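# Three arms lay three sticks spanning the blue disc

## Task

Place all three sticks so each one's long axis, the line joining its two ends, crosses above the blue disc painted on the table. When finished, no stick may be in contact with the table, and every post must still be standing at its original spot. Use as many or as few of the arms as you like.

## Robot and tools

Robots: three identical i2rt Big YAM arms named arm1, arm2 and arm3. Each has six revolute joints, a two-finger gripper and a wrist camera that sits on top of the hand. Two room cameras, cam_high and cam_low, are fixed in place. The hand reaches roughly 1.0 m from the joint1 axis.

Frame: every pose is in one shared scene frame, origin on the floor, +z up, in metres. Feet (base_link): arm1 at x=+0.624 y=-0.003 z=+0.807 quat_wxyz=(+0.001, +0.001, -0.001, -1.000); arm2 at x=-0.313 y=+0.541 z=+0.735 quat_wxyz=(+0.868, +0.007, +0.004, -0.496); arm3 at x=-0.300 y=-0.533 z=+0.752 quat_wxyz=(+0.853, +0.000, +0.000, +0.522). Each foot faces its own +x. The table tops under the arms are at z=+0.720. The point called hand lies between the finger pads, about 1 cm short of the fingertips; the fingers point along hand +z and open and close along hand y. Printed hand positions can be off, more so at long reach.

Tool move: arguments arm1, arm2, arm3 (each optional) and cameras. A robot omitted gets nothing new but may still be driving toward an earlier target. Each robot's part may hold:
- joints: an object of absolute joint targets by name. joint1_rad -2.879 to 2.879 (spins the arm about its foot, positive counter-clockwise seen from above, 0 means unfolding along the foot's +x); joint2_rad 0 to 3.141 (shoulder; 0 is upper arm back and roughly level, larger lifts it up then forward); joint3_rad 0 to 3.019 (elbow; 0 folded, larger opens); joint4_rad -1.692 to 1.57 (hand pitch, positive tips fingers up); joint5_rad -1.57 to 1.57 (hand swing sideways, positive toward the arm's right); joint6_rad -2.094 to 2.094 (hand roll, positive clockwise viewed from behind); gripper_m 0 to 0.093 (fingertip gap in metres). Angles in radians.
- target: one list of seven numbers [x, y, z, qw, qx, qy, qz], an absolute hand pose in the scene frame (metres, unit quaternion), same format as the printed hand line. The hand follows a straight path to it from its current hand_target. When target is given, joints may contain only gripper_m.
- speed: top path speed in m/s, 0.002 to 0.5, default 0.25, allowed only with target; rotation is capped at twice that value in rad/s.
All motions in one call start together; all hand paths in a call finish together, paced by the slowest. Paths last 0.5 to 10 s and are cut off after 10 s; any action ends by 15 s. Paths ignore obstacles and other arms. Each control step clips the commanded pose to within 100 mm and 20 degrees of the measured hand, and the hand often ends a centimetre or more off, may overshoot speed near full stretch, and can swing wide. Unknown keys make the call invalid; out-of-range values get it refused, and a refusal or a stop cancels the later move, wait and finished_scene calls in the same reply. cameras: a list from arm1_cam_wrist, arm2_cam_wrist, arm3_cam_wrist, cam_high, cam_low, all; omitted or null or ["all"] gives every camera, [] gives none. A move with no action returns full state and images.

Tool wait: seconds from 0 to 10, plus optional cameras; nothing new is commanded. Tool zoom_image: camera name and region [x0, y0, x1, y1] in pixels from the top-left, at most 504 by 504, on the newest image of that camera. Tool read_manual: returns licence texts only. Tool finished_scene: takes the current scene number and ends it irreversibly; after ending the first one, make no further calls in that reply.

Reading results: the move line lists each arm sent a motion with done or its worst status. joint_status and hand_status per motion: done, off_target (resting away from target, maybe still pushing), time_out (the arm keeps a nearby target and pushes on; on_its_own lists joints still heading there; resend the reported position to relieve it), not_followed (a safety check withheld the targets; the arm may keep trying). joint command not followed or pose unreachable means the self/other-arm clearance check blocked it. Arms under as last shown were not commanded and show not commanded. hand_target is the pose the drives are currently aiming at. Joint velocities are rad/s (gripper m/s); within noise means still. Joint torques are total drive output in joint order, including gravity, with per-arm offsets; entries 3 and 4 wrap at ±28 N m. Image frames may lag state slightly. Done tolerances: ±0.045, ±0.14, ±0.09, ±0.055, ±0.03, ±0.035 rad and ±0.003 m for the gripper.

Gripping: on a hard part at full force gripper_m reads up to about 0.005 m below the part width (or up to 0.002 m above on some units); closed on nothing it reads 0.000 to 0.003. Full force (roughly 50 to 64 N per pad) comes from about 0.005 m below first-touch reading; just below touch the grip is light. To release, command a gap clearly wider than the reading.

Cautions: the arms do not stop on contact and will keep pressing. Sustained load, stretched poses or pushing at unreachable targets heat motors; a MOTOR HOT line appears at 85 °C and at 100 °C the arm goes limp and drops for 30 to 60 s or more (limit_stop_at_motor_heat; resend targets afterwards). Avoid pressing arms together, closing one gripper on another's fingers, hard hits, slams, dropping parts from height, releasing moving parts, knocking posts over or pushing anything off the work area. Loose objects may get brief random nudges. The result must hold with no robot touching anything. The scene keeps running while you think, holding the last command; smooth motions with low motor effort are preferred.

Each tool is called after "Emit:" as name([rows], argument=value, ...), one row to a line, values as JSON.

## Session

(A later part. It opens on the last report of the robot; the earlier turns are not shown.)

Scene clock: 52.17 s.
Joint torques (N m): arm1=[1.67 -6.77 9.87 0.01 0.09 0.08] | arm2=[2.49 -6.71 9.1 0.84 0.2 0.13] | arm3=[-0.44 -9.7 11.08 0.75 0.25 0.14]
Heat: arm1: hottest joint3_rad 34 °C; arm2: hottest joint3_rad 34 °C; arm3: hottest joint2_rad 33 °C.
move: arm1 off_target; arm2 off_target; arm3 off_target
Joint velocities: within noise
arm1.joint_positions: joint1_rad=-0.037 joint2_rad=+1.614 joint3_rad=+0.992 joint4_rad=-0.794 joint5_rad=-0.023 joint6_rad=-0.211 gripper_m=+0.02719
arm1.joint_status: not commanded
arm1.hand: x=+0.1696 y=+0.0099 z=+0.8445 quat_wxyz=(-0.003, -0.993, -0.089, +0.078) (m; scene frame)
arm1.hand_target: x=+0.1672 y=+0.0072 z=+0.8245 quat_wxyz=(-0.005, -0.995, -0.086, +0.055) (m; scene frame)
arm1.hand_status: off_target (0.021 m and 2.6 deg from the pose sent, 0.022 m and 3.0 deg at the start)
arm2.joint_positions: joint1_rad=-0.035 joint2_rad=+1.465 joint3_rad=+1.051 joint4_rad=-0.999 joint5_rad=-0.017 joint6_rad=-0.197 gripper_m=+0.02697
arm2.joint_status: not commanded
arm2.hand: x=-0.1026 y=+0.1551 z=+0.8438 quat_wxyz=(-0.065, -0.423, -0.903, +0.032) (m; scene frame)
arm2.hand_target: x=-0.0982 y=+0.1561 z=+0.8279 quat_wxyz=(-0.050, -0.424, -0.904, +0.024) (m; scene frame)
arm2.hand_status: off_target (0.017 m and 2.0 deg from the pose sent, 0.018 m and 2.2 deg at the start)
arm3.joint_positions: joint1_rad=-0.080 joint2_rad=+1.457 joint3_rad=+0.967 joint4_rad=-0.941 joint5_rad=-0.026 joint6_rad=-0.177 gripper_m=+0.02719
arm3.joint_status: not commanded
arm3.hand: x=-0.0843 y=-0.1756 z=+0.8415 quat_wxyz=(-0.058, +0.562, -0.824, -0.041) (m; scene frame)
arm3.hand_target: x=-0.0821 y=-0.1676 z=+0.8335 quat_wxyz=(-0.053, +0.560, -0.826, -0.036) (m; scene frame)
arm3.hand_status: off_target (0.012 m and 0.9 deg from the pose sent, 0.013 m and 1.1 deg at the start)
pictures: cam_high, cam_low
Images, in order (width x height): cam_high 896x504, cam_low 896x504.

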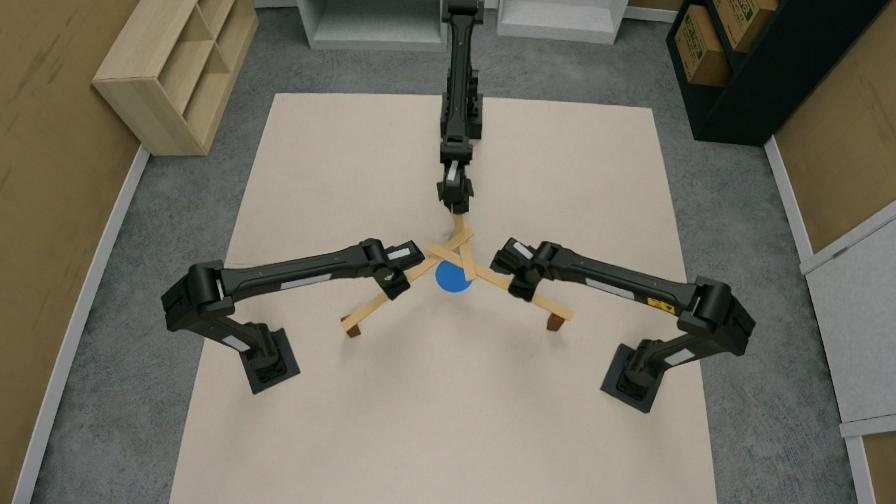

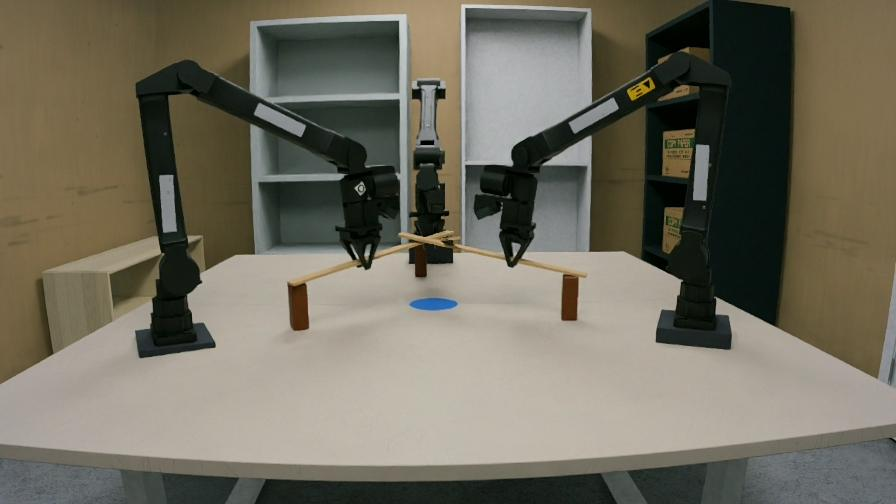

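Emit:
move(arm1={"target":[0.1670,0.0072,0.836,0.0064,0.9935,0.0851,-0.0749],"speed":0.03}, arm2={"target":[-0.0979,0.1556,0.837,0.0608,0.4236,0.9033,-0.0285],"speed":0.03}, arm3={"target":[-0.0819,-0.1673,0.8405,0.0635,-0.559,0.8257,0.043],"speed":0.03}, cameras=[])

Emit:
move(arm1={"joints":{"gripper_m":0.0285}}, arm2={"joints":{"gripper_m":0.0285}}, arm3={"joints":{"gripper_m":0.0285}}, cameras=[])

Emit:
move(arm1={"joints":{"gripper_m":0.031}}, arm2={"joints":{"gripper_m":0.031}}, arm3={"joints":{"gripper_m":0.031}})

Emit:
zoom_image(camera="cam_high", region=[330, 150, 590, 360])

Emit:
zoom_image(camera="cam_low", region=[270, 190, 590, 340])

Scene clock: 54.43 s.
Joint torques (N m): arm1=[1.14 -9.93 8.35 0.95 -0.19 0.09] | arm2=[2.43 -8.59 8.98 0.94 0 0.11] | arm3=[-0.91 -11.81 10.41 1.05 0.07 0.11]
Heat: arm1: hottest joint3_rad 34 °C; arm2: hottest joint3_rad 34 °C; arm3: hottest joint2_rad 33 °C.
move: arm1 done; arm2 done; arm3 done
Joint velocities: within noise
arm1.joint_positions: joint1_rad=-0.037 joint2_rad=+1.613 joint3_rad=+0.992 joint4_rad=-0.794 joint5_rad=-0.025 joint6_rad=-0.211 gripper_m=+0.02719
arm1.joint_status: not commanded
arm1.hand: x=+0.1694 y=+0.0095 z=+0.8450 quat_wxyz=(-0.004, -0.993, -0.089, +0.078) (m; scene frame)
arm1.hand_target: x=+0.1673 y=+0.0072 z=+0.8361 quat_wxyz=(-0.006, -0.994, -0.085, +0.075) (m; scene frame)
arm1.hand_status: done (0.010 m and 0.6 deg from the pose sent, 0.009 m and 0.6 deg at the start)
arm2.joint_positions: joint1_rad=-0.035 joint2_rad=+1.465 joint3_rad=+1.051 joint4_rad=-0.999 joint5_rad=-0.017 joint6_rad=-0.197 gripper_m=+0.02697
arm2.joint_status: not commanded
arm2.hand: x=-0.1025 y=+0.1552 z=+0.8438 quat_wxyz=(-0.065, -0.423, -0.903, +0.032) (m; scene frame)
arm2.hand_target: x=-0.0979 y=+0.1557 z=+0.8371 quat_wxyz=(-0.061, -0.424, -0.903, +0.029) (m; scene frame)
arm2.hand_status: done (0.008 m and 0.6 deg from the pose sent, 0.008 m and 0.6 deg at the start)
arm3.joint_positions: joint1_rad=-0.080 joint2_rad=+1.457 joint3_rad=+0.967 joint4_rad=-0.941 joint5_rad=-0.027 joint6_rad=-0.177 gripper_m=+0.02719
arm3.joint_status: not commanded
arm3.hand: x=-0.0843 y=-0.1756 z=+0.8415 quat_wxyz=(-0.058, +0.562, -0.824, -0.041) (m; scene frame)
arm3.hand_target: x=-0.0820 y=-0.1674 z=+0.8406 quat_wxyz=(-0.064, +0.559, -0.826, -0.043) (m; scene frame)
arm3.hand_status: done (0.009 m and 0.7 deg from the pose sent, 0.009 m and 0.7 deg at the start)
pictures: none
No camera images: "cameras" was empty.

Scene clock: 54.80 s.
Joint torques (N m): arm1=[1.49 -9.76 8.46 0.85 -0.14 0.07] | arm2=[2.37 -8.59 8.98 0.94 0 0.11] | arm3=[-1.08 -11.87 10.4 1.02 0.04 0.11]
Heat: arm1: hottest joint3_rad 34 °C; arm2: hottest joint3_rad 34 °C; arm3: hottest joint2_rad 33 °C.
move: arm1 done; arm2 done; arm3 done
Joint velocities: within noise
arm1.joint_positions: joint1_rad=-0.037 joint2_rad=+1.613 joint3_rad=+0.992 joint4_rad=-0.794 joint5_rad=-0.025 joint6_rad=-0.208 gripper_m=+0.02863
arm1.joint_status: all done
arm1.hand: x=+0.1694 y=+0.0095 z=+0.8450 quat_wxyz=(-0.004, -0.993, -0.087, +0.078) (m; scene frame)
arm1.hand_target: x=+0.1673 y=+0.0072 z=+0.8360 quat_wxyz=(-0.006, -0.994, -0.085, +0.075) (m; scene frame)
arm1.hand_status: not commanded
arm2.joint_positions: joint1_rad=-0.035 joint2_rad=+1.465 joint3_rad=+1.051 joint4_rad=-0.999 joint5_rad=-0.017 joint6_rad=-0.197 gripper_m=+0.02852
arm2.joint_status: all done
arm2.hand: x=-0.1025 y=+0.1552 z=+0.8438 quat_wxyz=(-0.065, -0.423, -0.903, +0.032) (m; scene frame)
arm2.hand_target: x=-0.0979 y=+0.1557 z=+0.8371 quat_wxyz=(-0.061, -0.423, -0.903, +0.029) (m; scene frame)
arm2.hand_status: not commanded
arm3.joint_positions: joint1_rad=-0.080 joint2_rad=+1.457 joint3_rad=+0.967 joint4_rad=-0.941 joint5_rad=-0.027 joint6_rad=-0.176 gripper_m=+0.02858
arm3.joint_status: all done
arm3.hand: x=-0.0844 y=-0.1756 z=+0.8415 quat_wxyz=(-0.058, +0.561, -0.825, -0.041) (m; scene frame)
arm3.hand_target: x=-0.0820 y=-0.1674 z=+0.8406 quat_wxyz=(-0.063, +0.559, -0.826, -0.043) (m; scene frame)
arm3.hand_status: not commanded
pictures: none
No camera images: "cameras" was empty.

Scene clock: 55.30 s.
Joint torques (N m): arm1=[1.32 -10.34 8.44 0.66 -0.12 0.07] | arm2=[2.43 -8.94 8.87 0.91 0 0.11] | arm3=[-0.73 -12.1 10.45 0.95 0.03 0.11]
Heat: arm1: hottest joint3_rad 34 °C; arm2: hottest joint3_rad 34 °C; arm3: hottest joint2_rad 33 °C.
move: arm1 done; arm2 done; arm3 done
Joint velocities: within noise
arm1.joint_positions: joint1_rad=-0.037 joint2_rad=+1.622 joint3_rad=+0.992 joint4_rad=-0.792 joint5_rad=-0.026 joint6_rad=-0.207 gripper_m=+0.03089
arm1.joint_status: all done
arm1.hand: x=+0.1699 y=+0.0094 z=+0.8411 quat_wxyz=(-0.005, -0.993, -0.087, +0.075) (m; scene frame)
arm1.hand_target: x=+0.1673 y=+0.0072 z=+0.8360 quat_wxyz=(-0.006, -0.994, -0.085, +0.075) (m; scene frame)
arm1.hand_status: not commanded
arm2.joint_positions: joint1_rad=-0.035 joint2_rad=+1.469 joint3_rad=+1.051 joint4_rad=-0.999 joint5_rad=-0.017 joint6_rad=-0.197 gripper_m=+0.03088
arm2.joint_status: all done
arm2.hand: x=-0.1026 y=+0.1552 z=+0.8424 quat_wxyz=(-0.063, -0.423, -0.903, +0.031) (m; scene frame)
arm2.hand_target: x=-0.0979 y=+0.1557 z=+0.8372 quat_wxyz=(-0.061, -0.424, -0.903, +0.029) (m; scene frame)
arm2.hand_status: not commanded
arm3.joint_positions: joint1_rad=-0.080 joint2_rad=+1.459 joint3_rad=+0.967 joint4_rad=-0.939 joint5_rad=-0.026 joint6_rad=-0.176 gripper_m=+0.03092
arm3.joint_status: all done
arm3.hand: x=-0.0840 y=-0.1753 z=+0.8408 quat_wxyz=(-0.058, +0.561, -0.825, -0.040) (m; scene frame)
arm3.hand_target: x=-0.0820 y=-0.1674 z=+0.8406 quat_wxyz=(-0.064, +0.559, -0.826, -0.043) (m; scene frame)
arm3.hand_status: not commanded
pictures: arm1_cam_wrist, arm2_cam_wrist, arm3_cam_wrist, cam_high, cam_low
Images, in order (width x height): arm1_cam_wrist 672x504, arm2_cam_wrist 672x504, arm3_cam_wrist 672x504, cam_high 896x504, cam_low 896x504.

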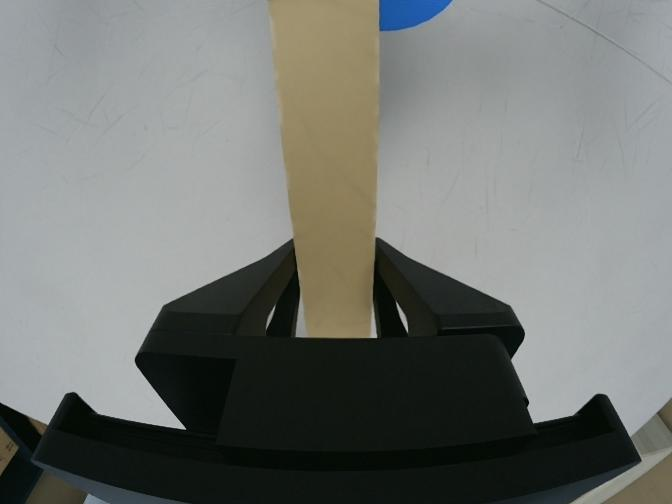

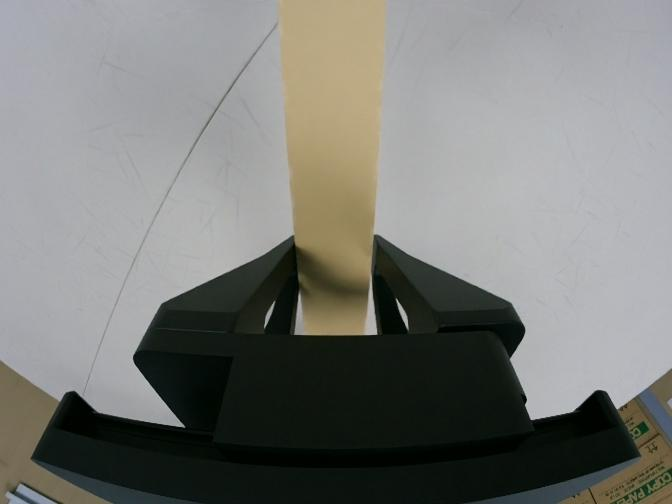

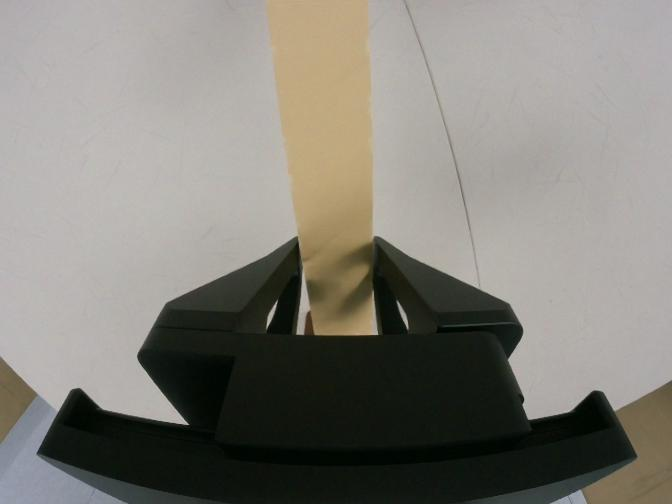

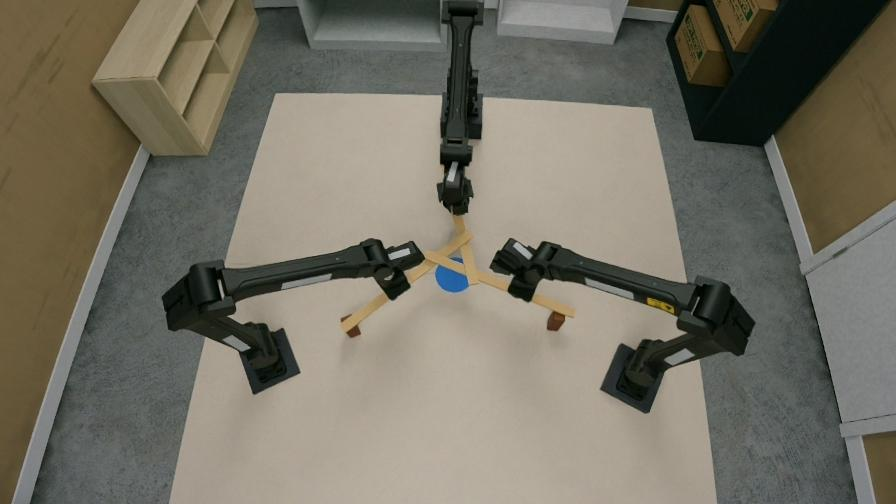

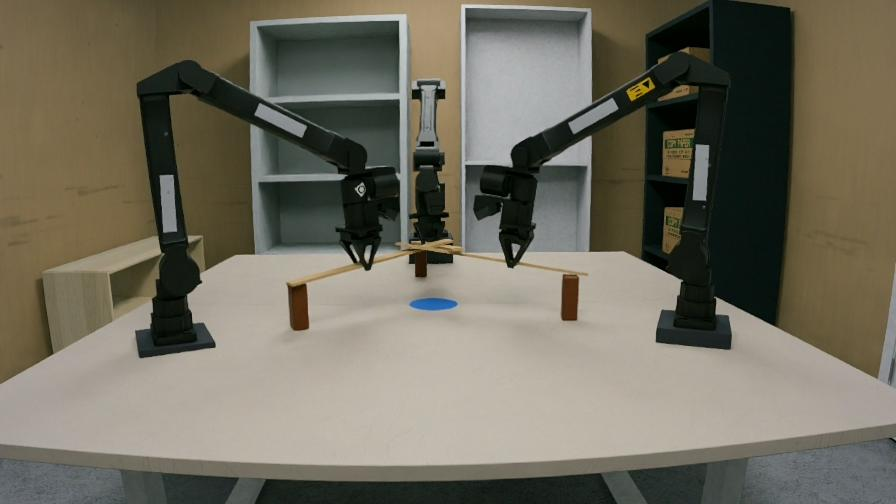

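Scaled by 1.938 from the camera's 896x504 image, which has a finer 1280x720 frame.

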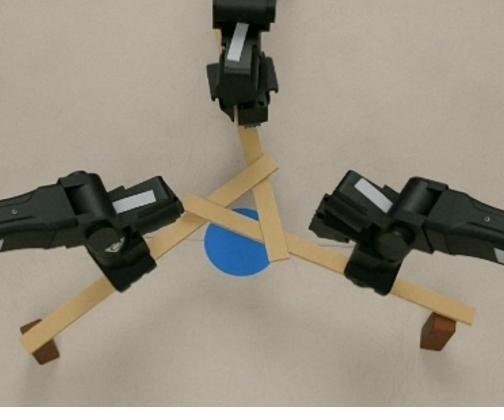

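Scaled by 1.575 from the camera's 896x504 image, which has a finer 1280x720 frame.

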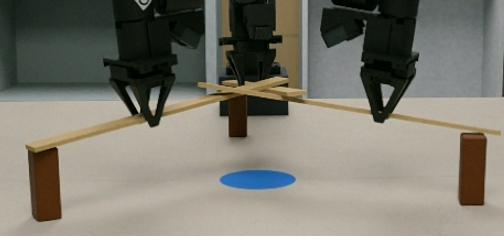

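Emit:
wait(seconds=0.5)

Emit:
zoom_image(camera="cam_high", region=[410, 130, 590, 330])

Emit:
zoom_image(camera="cam_low", region=[390, 220, 490, 290])

Emit:
zoom_image(camera="cam_low", region=[480, 230, 600, 330])

Emit:
zoom_image(camera="cam_low", region=[280, 230, 400, 330])

Scene clock: 56.77 s.
Joint torques (N m): arm1=[0.79 -10.29 8.36 0.8 -0.18 0.08] | arm2=[2.32 -8.88 8.95 0.92 -0.01 0.11] | arm3=[-0.97 -11.87 10.36 0.91 0.03 0.1]
Heat: arm1: hottest joint3_rad 34 °C; arm2: hottest joint3_rad 33 °C; arm3: hottest joint2_rad 33 °C.
Joint velocities: within noise
arm1.joint_positions: joint1_rad=-0.037 joint2_rad=+1.622 joint3_rad=+0.992 joint4_rad=-0.792 joint5_rad=-0.026 joint6_rad=-0.207 gripper_m=+0.03089
arm1.joint_status: all done
arm1.hand: x=+0.1699 y=+0.0094 z=+0.8411 quat_wxyz=(-0.005, -0.993, -0.087, +0.075) (m; scene frame)
arm1.hand_target: x=+0.1673 y=+0.0072 z=+0.8360 quat_wxyz=(-0.006, -0.994, -0.085, +0.075) (m; scene frame)
arm1.hand_status: not commanded
arm2.joint_positions: joint1_rad=-0.035 joint2_rad=+1.469 joint3_rad=+1.051 joint4_rad=-0.999 joint5_rad=-0.017 joint6_rad=-0.197 gripper_m=+0.03088
arm2.joint_status: all done
arm2.hand: x=-0.1026 y=+0.1552 z=+0.8424 quat_wxyz=(-0.063, -0.423, -0.903, +0.031) (m; scene frame)
arm2.hand_target: x=-0.0979 y=+0.1557 z=+0.8372 quat_wxyz=(-0.061, -0.424, -0.903, +0.029) (m; scene frame)
arm2.hand_status: not commanded
arm3.joint_positions: joint1_rad=-0.080 joint2_rad=+1.459 joint3_rad=+0.967 joint4_rad=-0.939 joint5_rad=-0.026 joint6_rad=-0.176 gripper_m=+0.03092
arm3.joint_status: all done
arm3.hand: x=-0.0840 y=-0.1753 z=+0.8408 quat_wxyz=(-0.058, +0.561, -0.825, -0.040) (m; scene frame)
arm3.hand_target: x=-0.0820 y=-0.1674 z=+0.8406 quat_wxyz=(-0.064, +0.559, -0.826, -0.043) (m; scene frame)
arm3.hand_status: not commanded
wait: 0.50 s; at rest from the start
pictures: arm1_cam_wrist, arm2_cam_wrist, arm3_cam_wrist, cam_high, cam_low
Images, in order (width x height): arm1_cam_wrist 672x504, arm2_cam_wrist 672x504, arm3_cam_wrist 672x504, cam_high 896x504, cam_low 896x504.

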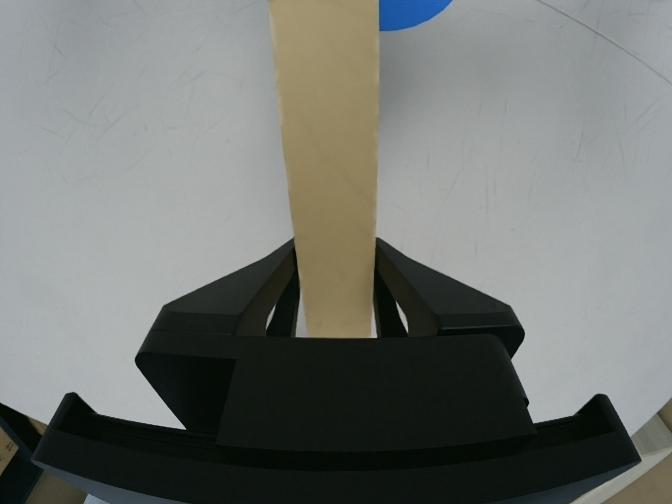

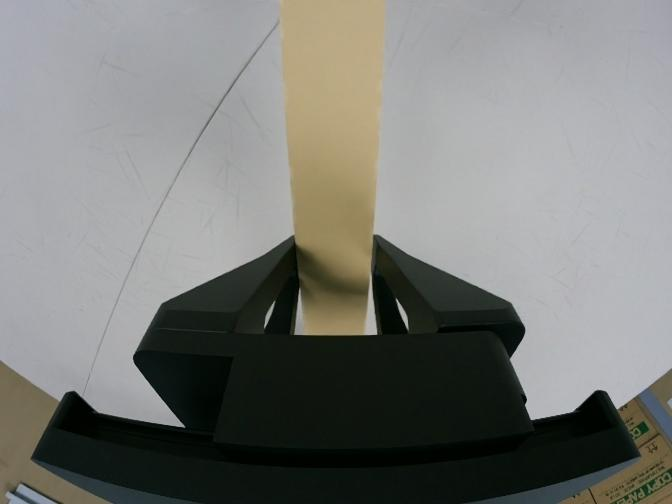

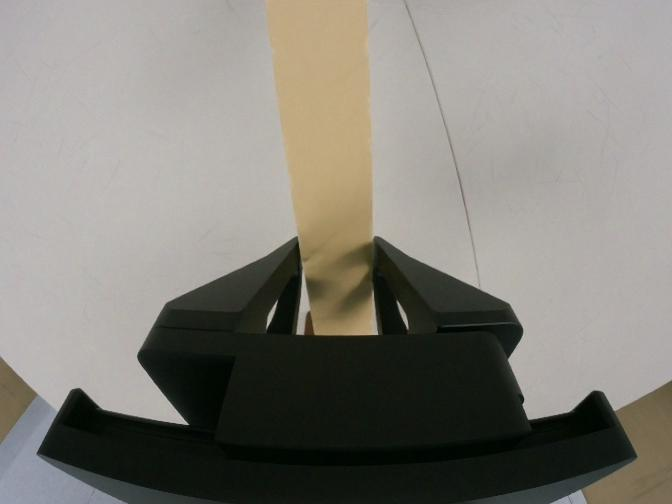

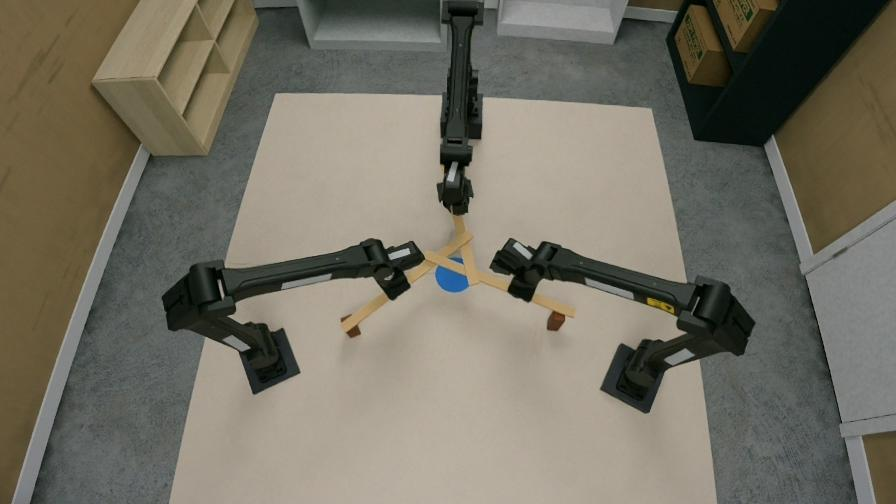

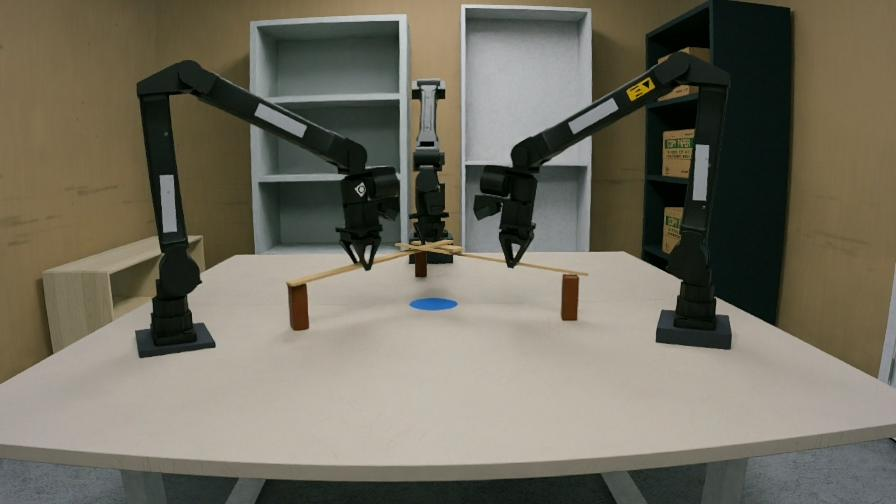

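Scaled by 2.520 from the camera's 896x504 image, which has a finer 1280x720 frame.

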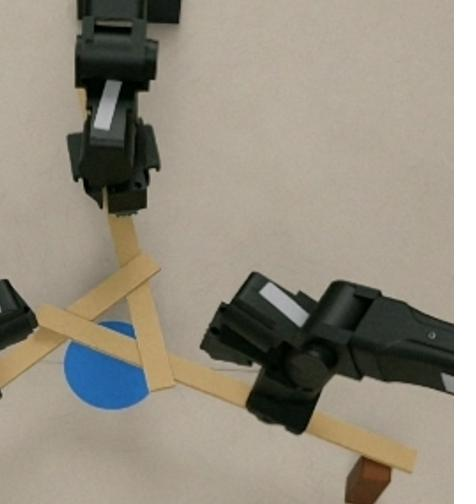

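Scaled by 5.040 from the camera's 896x504 image, which has a finer 1280x720 frame.

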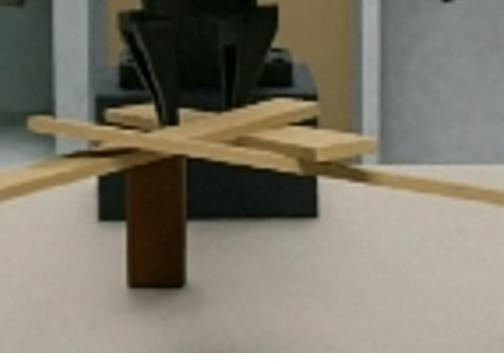

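Scaled by 4.200 from the camera's 896x504 image, which has a finer 1280x720 frame.

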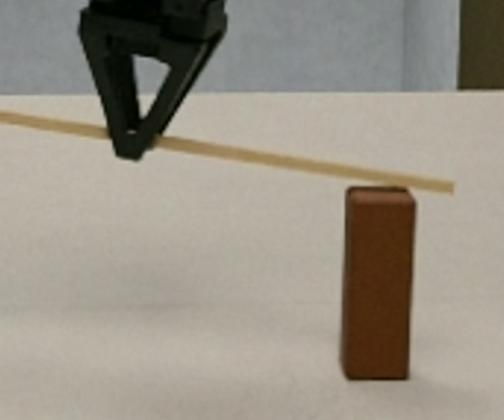

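Scaled by 4.200 from the camera's 896x504 image, which has a finer 1280x720 frame.

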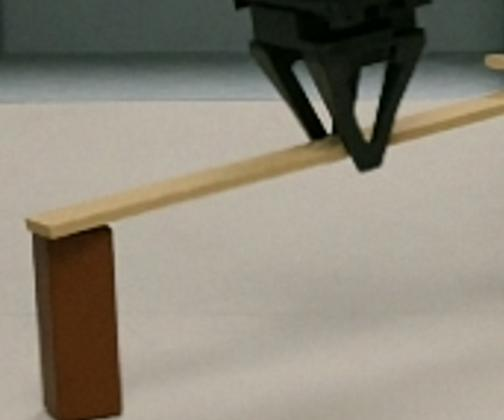

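Emit:
move(arm3={"joints":{"gripper_m":0.034}})

Emit:
zoom_image(camera="cam_low", region=[390, 220, 490, 290])

Emit:
zoom_image(camera="cam_low", region=[480, 230, 600, 330])

Emit:
zoom_image(camera="arm3_cam_wrist", region=[220, 0, 460, 340])

Scene clock: 59.00 s.
Joint torques (N m): arm1=[1.79 -10.11 8.42 0.64 -0.15 0.01] | arm2=[2.43 -8.88 8.94 0.92 -0.01 0.11] | arm3=[-0.67 -11.87 10.4 1.01 0.02 0.1]
Heat: arm1: hottest joint3_rad 34 °C; arm2: hottest joint3_rad 33 °C; arm3: hottest joint2_rad 33 °C.
move: arm3 done
Joint velocities: within noise
arm1, arm2: as last shown
arm3.joint_positions: joint1_rad=-0.080 joint2_rad=+1.459 joint3_rad=+0.967 joint4_rad=-0.939 joint5_rad=-0.026 joint6_rad=-0.176 gripper_m=+0.03391
arm3.joint_status: all done
arm3.hand: x=-0.0840 y=-0.1753 z=+0.8408 quat_wxyz=(-0.058, +0.561, -0.825, -0.040) (m; scene frame)
arm3.hand_target: x=-0.0820 y=-0.1674 z=+0.8406 quat_wxyz=(-0.064, +0.559, -0.826, -0.043) (m; scene frame)
arm3.hand_status: not commanded
pictures: arm1_cam_wrist, arm2_cam_wrist, arm3_cam_wrist, cam_high, cam_low
Images, in order (width x height): arm1_cam_wrist 672x504, arm2_cam_wrist 672x504, arm3_cam_wrist 672x504, cam_high 896x504, cam_low 896x504.

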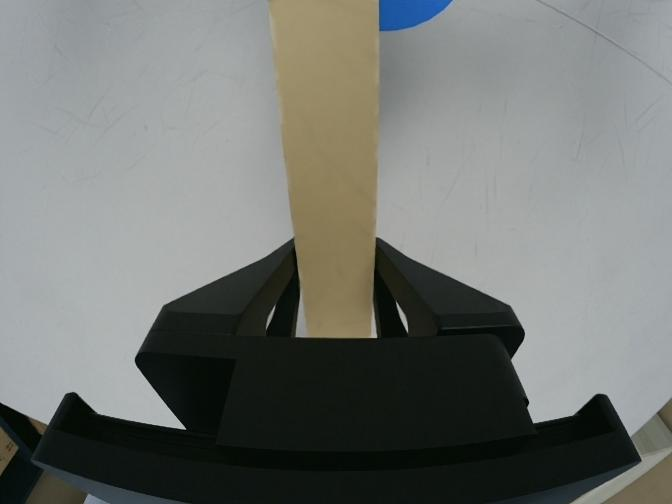

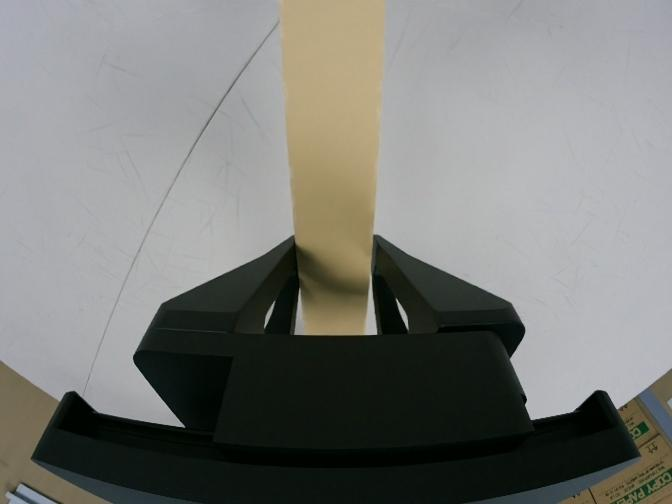

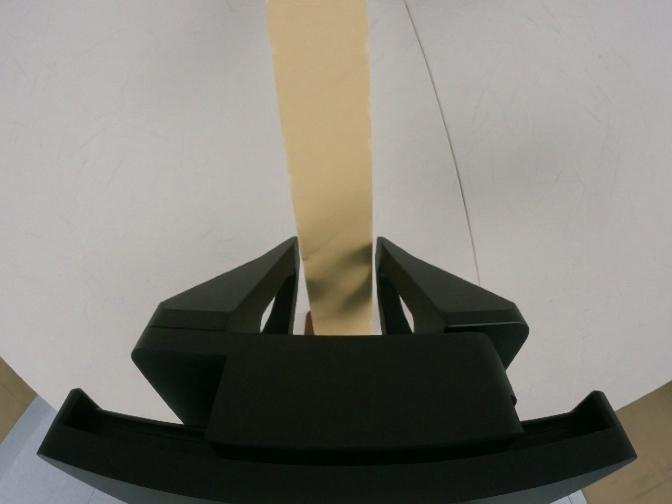

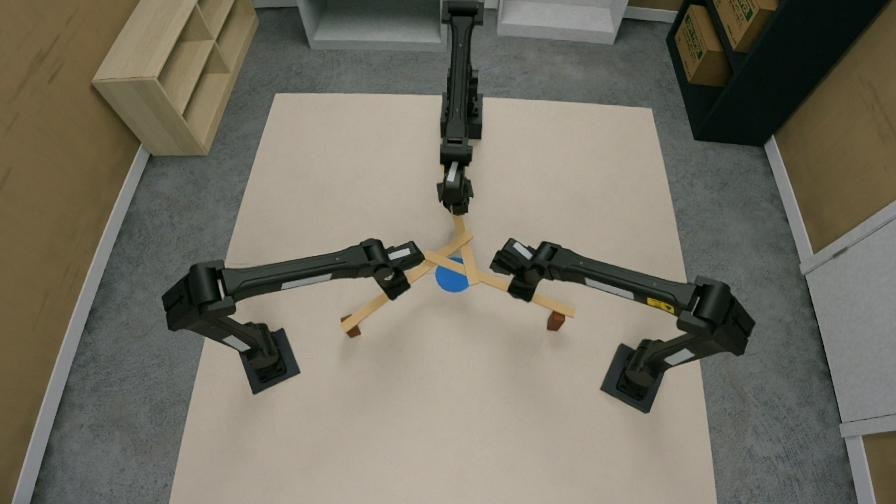

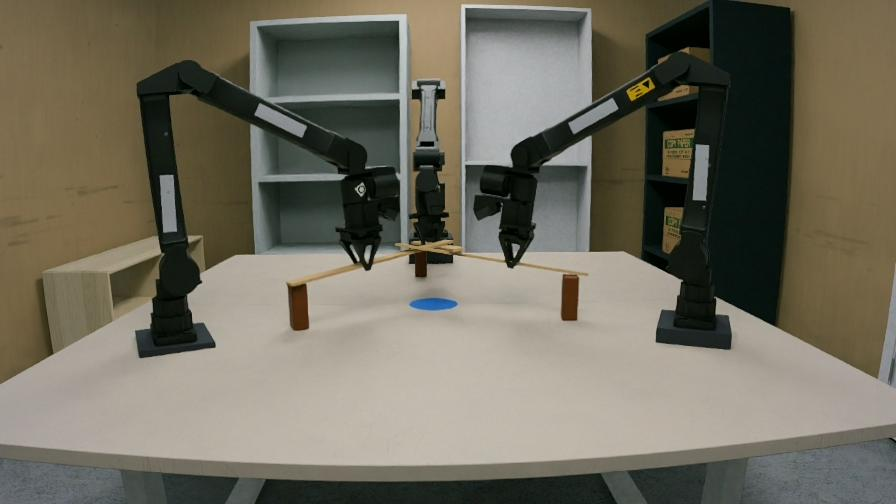

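Scaled by 5.040 from the camera's 896x504 image, which has a finer 1280x720 frame.

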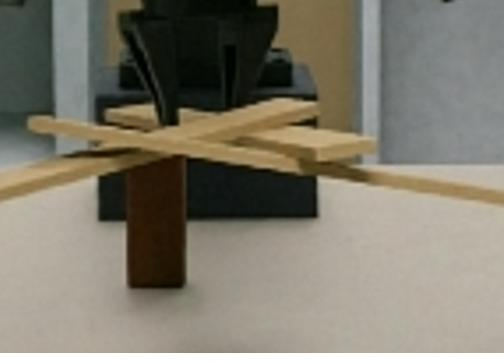

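Scaled by 4.200 from the camera's 896x504 image, which has a finer 1280x720 frame.

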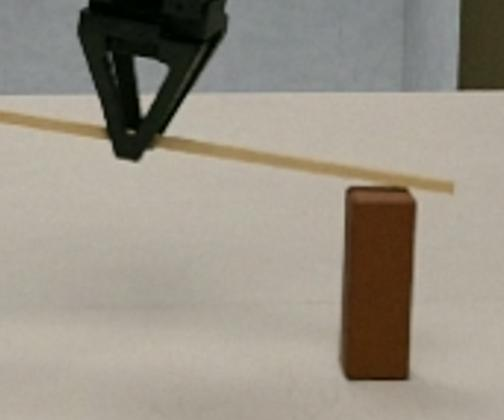

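Scaled by 1.482 from the camera's 672x504 image, which has a finer 960x720 frame.

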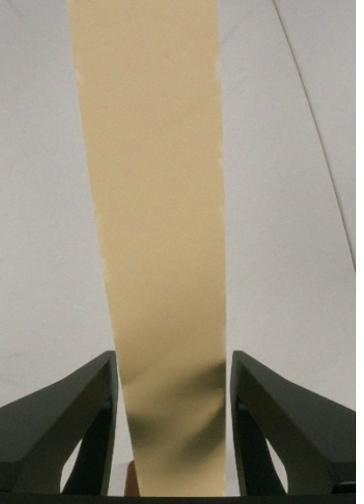

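Emit:
move(arm1={"joints":{"gripper_m":0.062}}, arm2={"joints":{"gripper_m":0.062}}, arm3={"joints":{"gripper_m":0.066}})

Emit:
zoom_image(camera="cam_low", region=[390, 220, 490, 290])

Emit:
zoom_image(camera="cam_low", region=[480, 230, 600, 330])

Scene clock: 60.53 s.
Joint torques (N m): arm1=[1.44 -10.34 8.36 0.77 -0.11 0.02] | arm2=[2.32 -8.88 8.95 0.94 -0.01 0.1] | arm3=[-0.85 -11.93 10.45 1.03 0.03 0.09]
Heat: arm1: hottest joint3_rad 34 °C; arm2: hottest joint3_rad 33 °C; arm3: hottest joint2_rad 33 °C.
move: arm1 done; arm2 done; arm3 done
Joint velocities: within noise
arm1.joint_positions: joint1_rad=-0.037 joint2_rad=+1.622 joint3_rad=+0.992 joint4_rad=-0.792 joint5_rad=-0.026 joint6_rad=-0.207 gripper_m=+0.06188
arm1.joint_status: all done
arm1.hand: x=+0.1699 y=+0.0093 z=+0.8411 quat_wxyz=(-0.005, -0.993, -0.087, +0.075) (m; scene frame)
arm1.hand_target: x=+0.1673 y=+0.0072 z=+0.8360 quat_wxyz=(-0.006, -0.994, -0.085, +0.075) (m; scene frame)
arm1.hand_status: not commanded
arm2.joint_positions: joint1_rad=-0.035 joint2_rad=+1.469 joint3_rad=+1.051 joint4_rad=-0.999 joint5_rad=-0.017 joint6_rad=-0.196 gripper_m=+0.06188
arm2.joint_status: all done
arm2.hand: x=-0.1026 y=+0.1552 z=+0.8424 quat_wxyz=(-0.063, -0.423, -0.903, +0.031) (m; scene frame)
arm2.hand_target: x=-0.0979 y=+0.1557 z=+0.8372 quat_wxyz=(-0.061, -0.423, -0.903, +0.029) (m; scene frame)
arm2.hand_status: not commanded
arm3.joint_positions: joint1_rad=-0.080 joint2_rad=+1.459 joint3_rad=+0.967 joint4_rad=-0.939 joint5_rad=-0.026 joint6_rad=-0.175 gripper_m=+0.06592
arm3.joint_status: all done
arm3.hand: x=-0.0840 y=-0.1753 z=+0.8408 quat_wxyz=(-0.058, +0.561, -0.825, -0.040) (m; scene frame)
arm3.hand_target: x=-0.0820 y=-0.1674 z=+0.8406 quat_wxyz=(-0.063, +0.559, -0.826, -0.043) (m; scene frame)
arm3.hand_status: not commanded
pictures: arm1_cam_wrist, arm2_cam_wrist, arm3_cam_wrist, cam_high, cam_low
Images, in order (width x height): arm1_cam_wrist 672x504, arm2_cam_wrist 672x504, arm3_cam_wrist 672x504, cam_high 896x504, cam_low 896x504.

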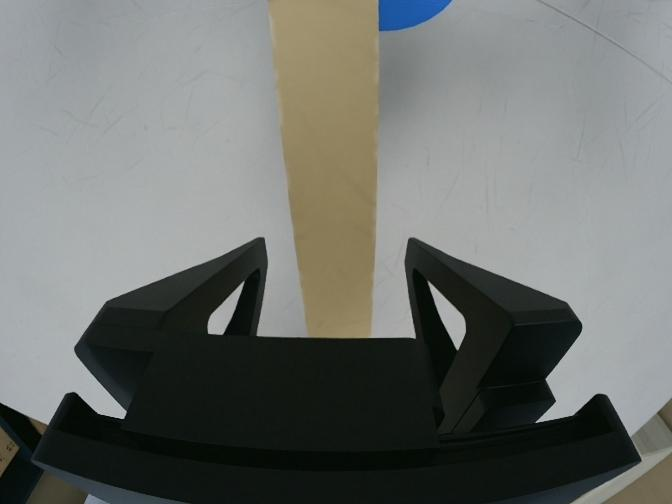

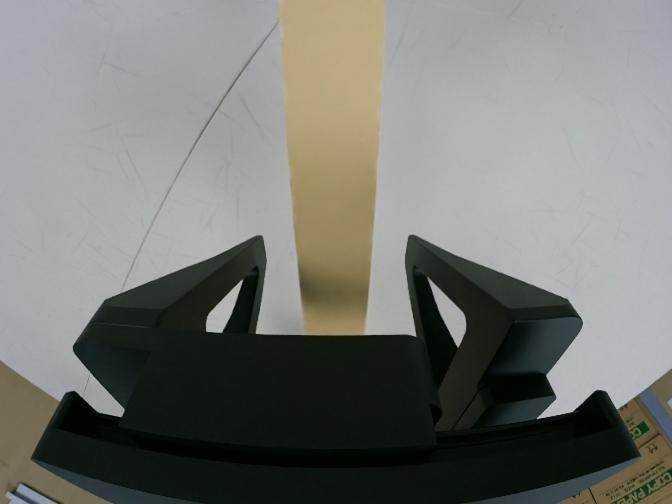

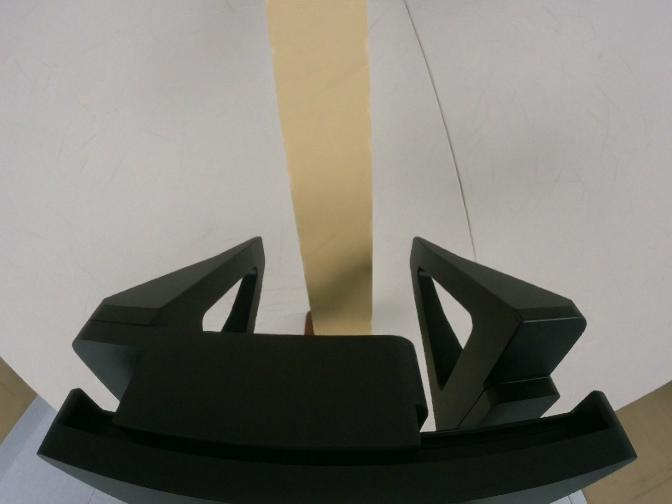

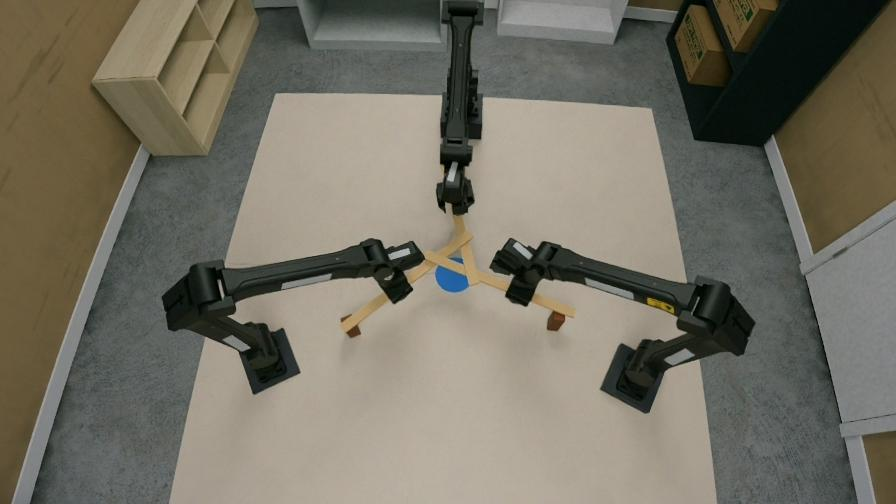

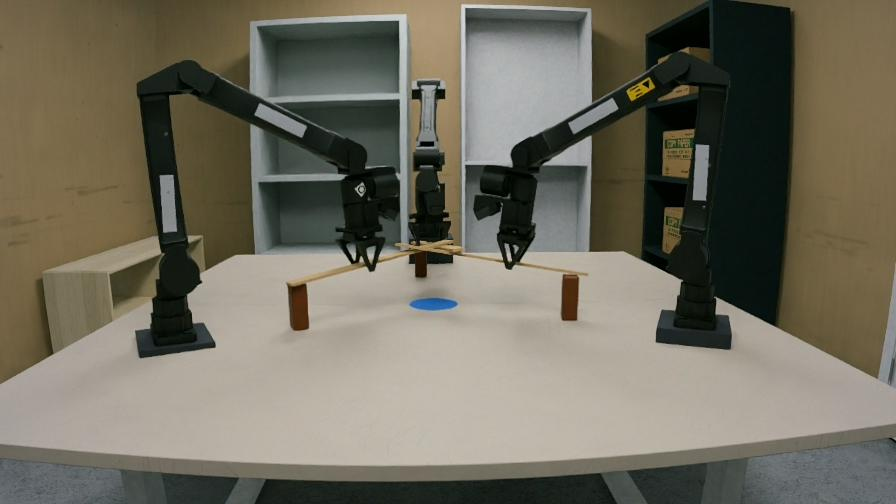

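Scaled by 5.040 from the camera's 896x504 image, which has a finer 1280x720 frame.

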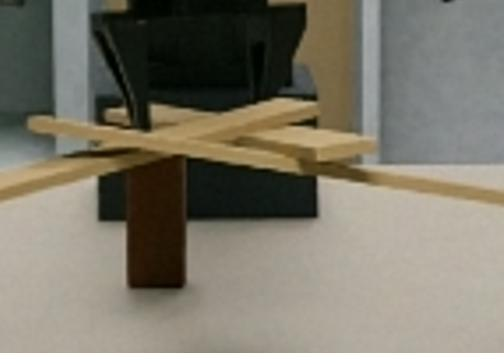

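Scaled by 4.200 from the camera's 896x504 image, which has a finer 1280x720 frame.

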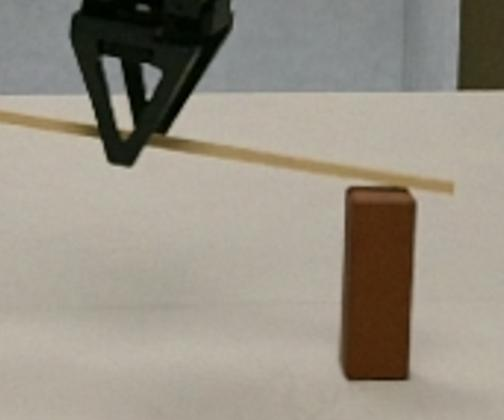

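Emit:
move(arm1={"target":[0.18,0.010,0.95,0.0064,0.9935,0.0851,-0.0749],"speed":0.06}, arm2={"target":[-0.106,0.159,0.95,0.0608,0.4236,0.9033,-0.0285],"speed":0.06}, arm3={"target":[-0.086,-0.180,0.95,0.0635,-0.559,0.8257,0.043],"speed":0.06}, cameras=["cam_high","cam_low"])

Emit:
zoom_image(camera="cam_high", region=[330, 150, 590, 360])

Emit:
zoom_image(camera="cam_low", region=[270, 190, 590, 340])

Scene clock: 63.87 s.
Joint torques (N m): arm1=[0.5 -11.81 13.46 -0.21 -0.18 -0.03] | arm2=[1.38 -10.75 14.3 0.02 -0.07 0] | arm3=[-1.61 -13.8 14.42 0.05 -0.03 0.02]
Heat: arm1: hottest joint3_rad 34 °C; arm2: hottest joint3_rad 33 °C; arm3: hottest joint2_rad 33 °C.
move: arm1 off_target; arm2 off_target; arm3 off_target
Joint velocities: within noise
arm1.joint_positions: joint1_rad=-0.037 joint2_rad=+1.465 joint3_rad=+1.069 joint4_rad=-1.074 joint5_rad=-0.026 joint6_rad=-0.207 gripper_m=+0.06188
arm1.joint_status: not commanded
arm1.hand: x=+0.1977 y=+0.0085 z=+0.9262 quat_wxyz=(-0.008, -0.995, -0.086, +0.050) (m; scene frame)
arm1.hand_target: x=+0.1810 y=+0.0099 z=+0.9502 quat_wxyz=(-0.006, -0.993, -0.085, +0.075) (m; scene frame)
arm1.hand_status: off_target (0.030 m and 2.8 deg from the pose sent, 0.109 m and 0.2 deg at the start)
arm2.joint_positions: joint1_rad=-0.035 joint2_rad=+1.391 joint3_rad=+1.183 joint4_rad=-1.287 joint5_rad=-0.017 joint6_rad=-0.196 gripper_m=+0.06188
arm2.joint_status: not commanded
arm2.hand: x=-0.1141 y=+0.1753 z=+0.9179 quat_wxyz=(-0.032, -0.424, -0.905, +0.008) (m; scene frame)
arm2.hand_target: x=-0.1068 y=+0.1606 z=+0.9499 quat_wxyz=(-0.061, -0.424, -0.903, +0.029) (m; scene frame)
arm2.hand_status: off_target (0.037 m and 4.0 deg from the pose sent, 0.108 m and 0.4 deg at the start)
arm3.joint_positions: joint1_rad=-0.080 joint2_rad=+1.353 joint3_rad=+1.098 joint4_rad=-1.222 joint5_rad=-0.026 joint6_rad=-0.175 gripper_m=+0.06592
arm3.joint_status: not commanded
arm3.hand: x=-0.0939 y=-0.1913 z=+0.9242 quat_wxyz=(-0.038, +0.562, -0.826, -0.031) (m; scene frame)
arm3.hand_target: x=-0.0865 y=-0.1809 z=+0.9499 quat_wxyz=(-0.064, +0.559, -0.826, -0.043) (m; scene frame)
arm3.hand_status: off_target (0.029 m and 3.2 deg from the pose sent, 0.109 m and 0.7 deg at the start)
pictures: cam_high, cam_low
Images, in order (width x height): cam_high 896x504, cam_low 896x504.

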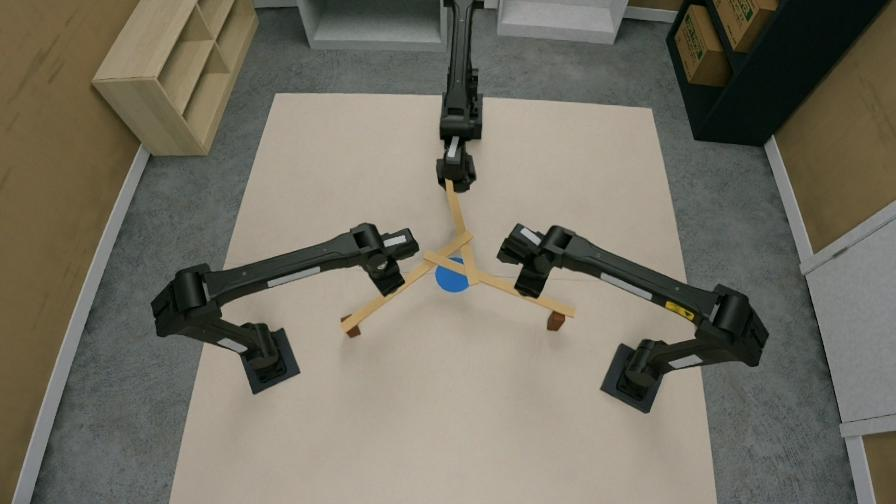

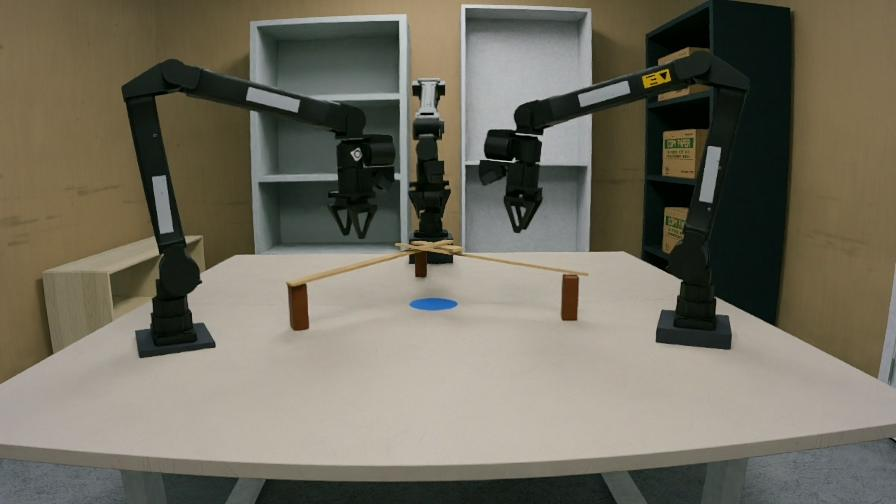

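Scaled by 1.938 from the camera's 896x504 image, which has a finer 1280x720 frame.

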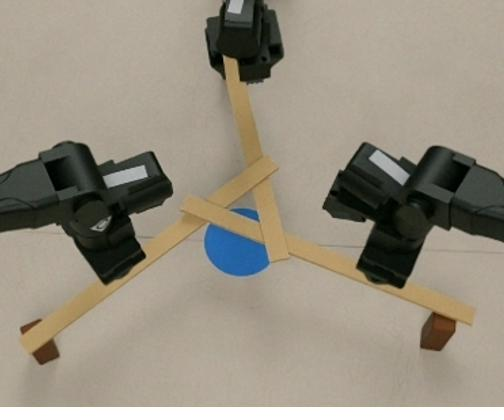

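Scaled by 1.575 from the camera's 896x504 image, which has a finer 1280x720 frame.

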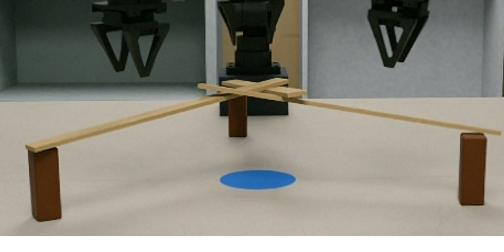

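Emit:
finished_scene(scene=3)

The scene is finished: the task was done.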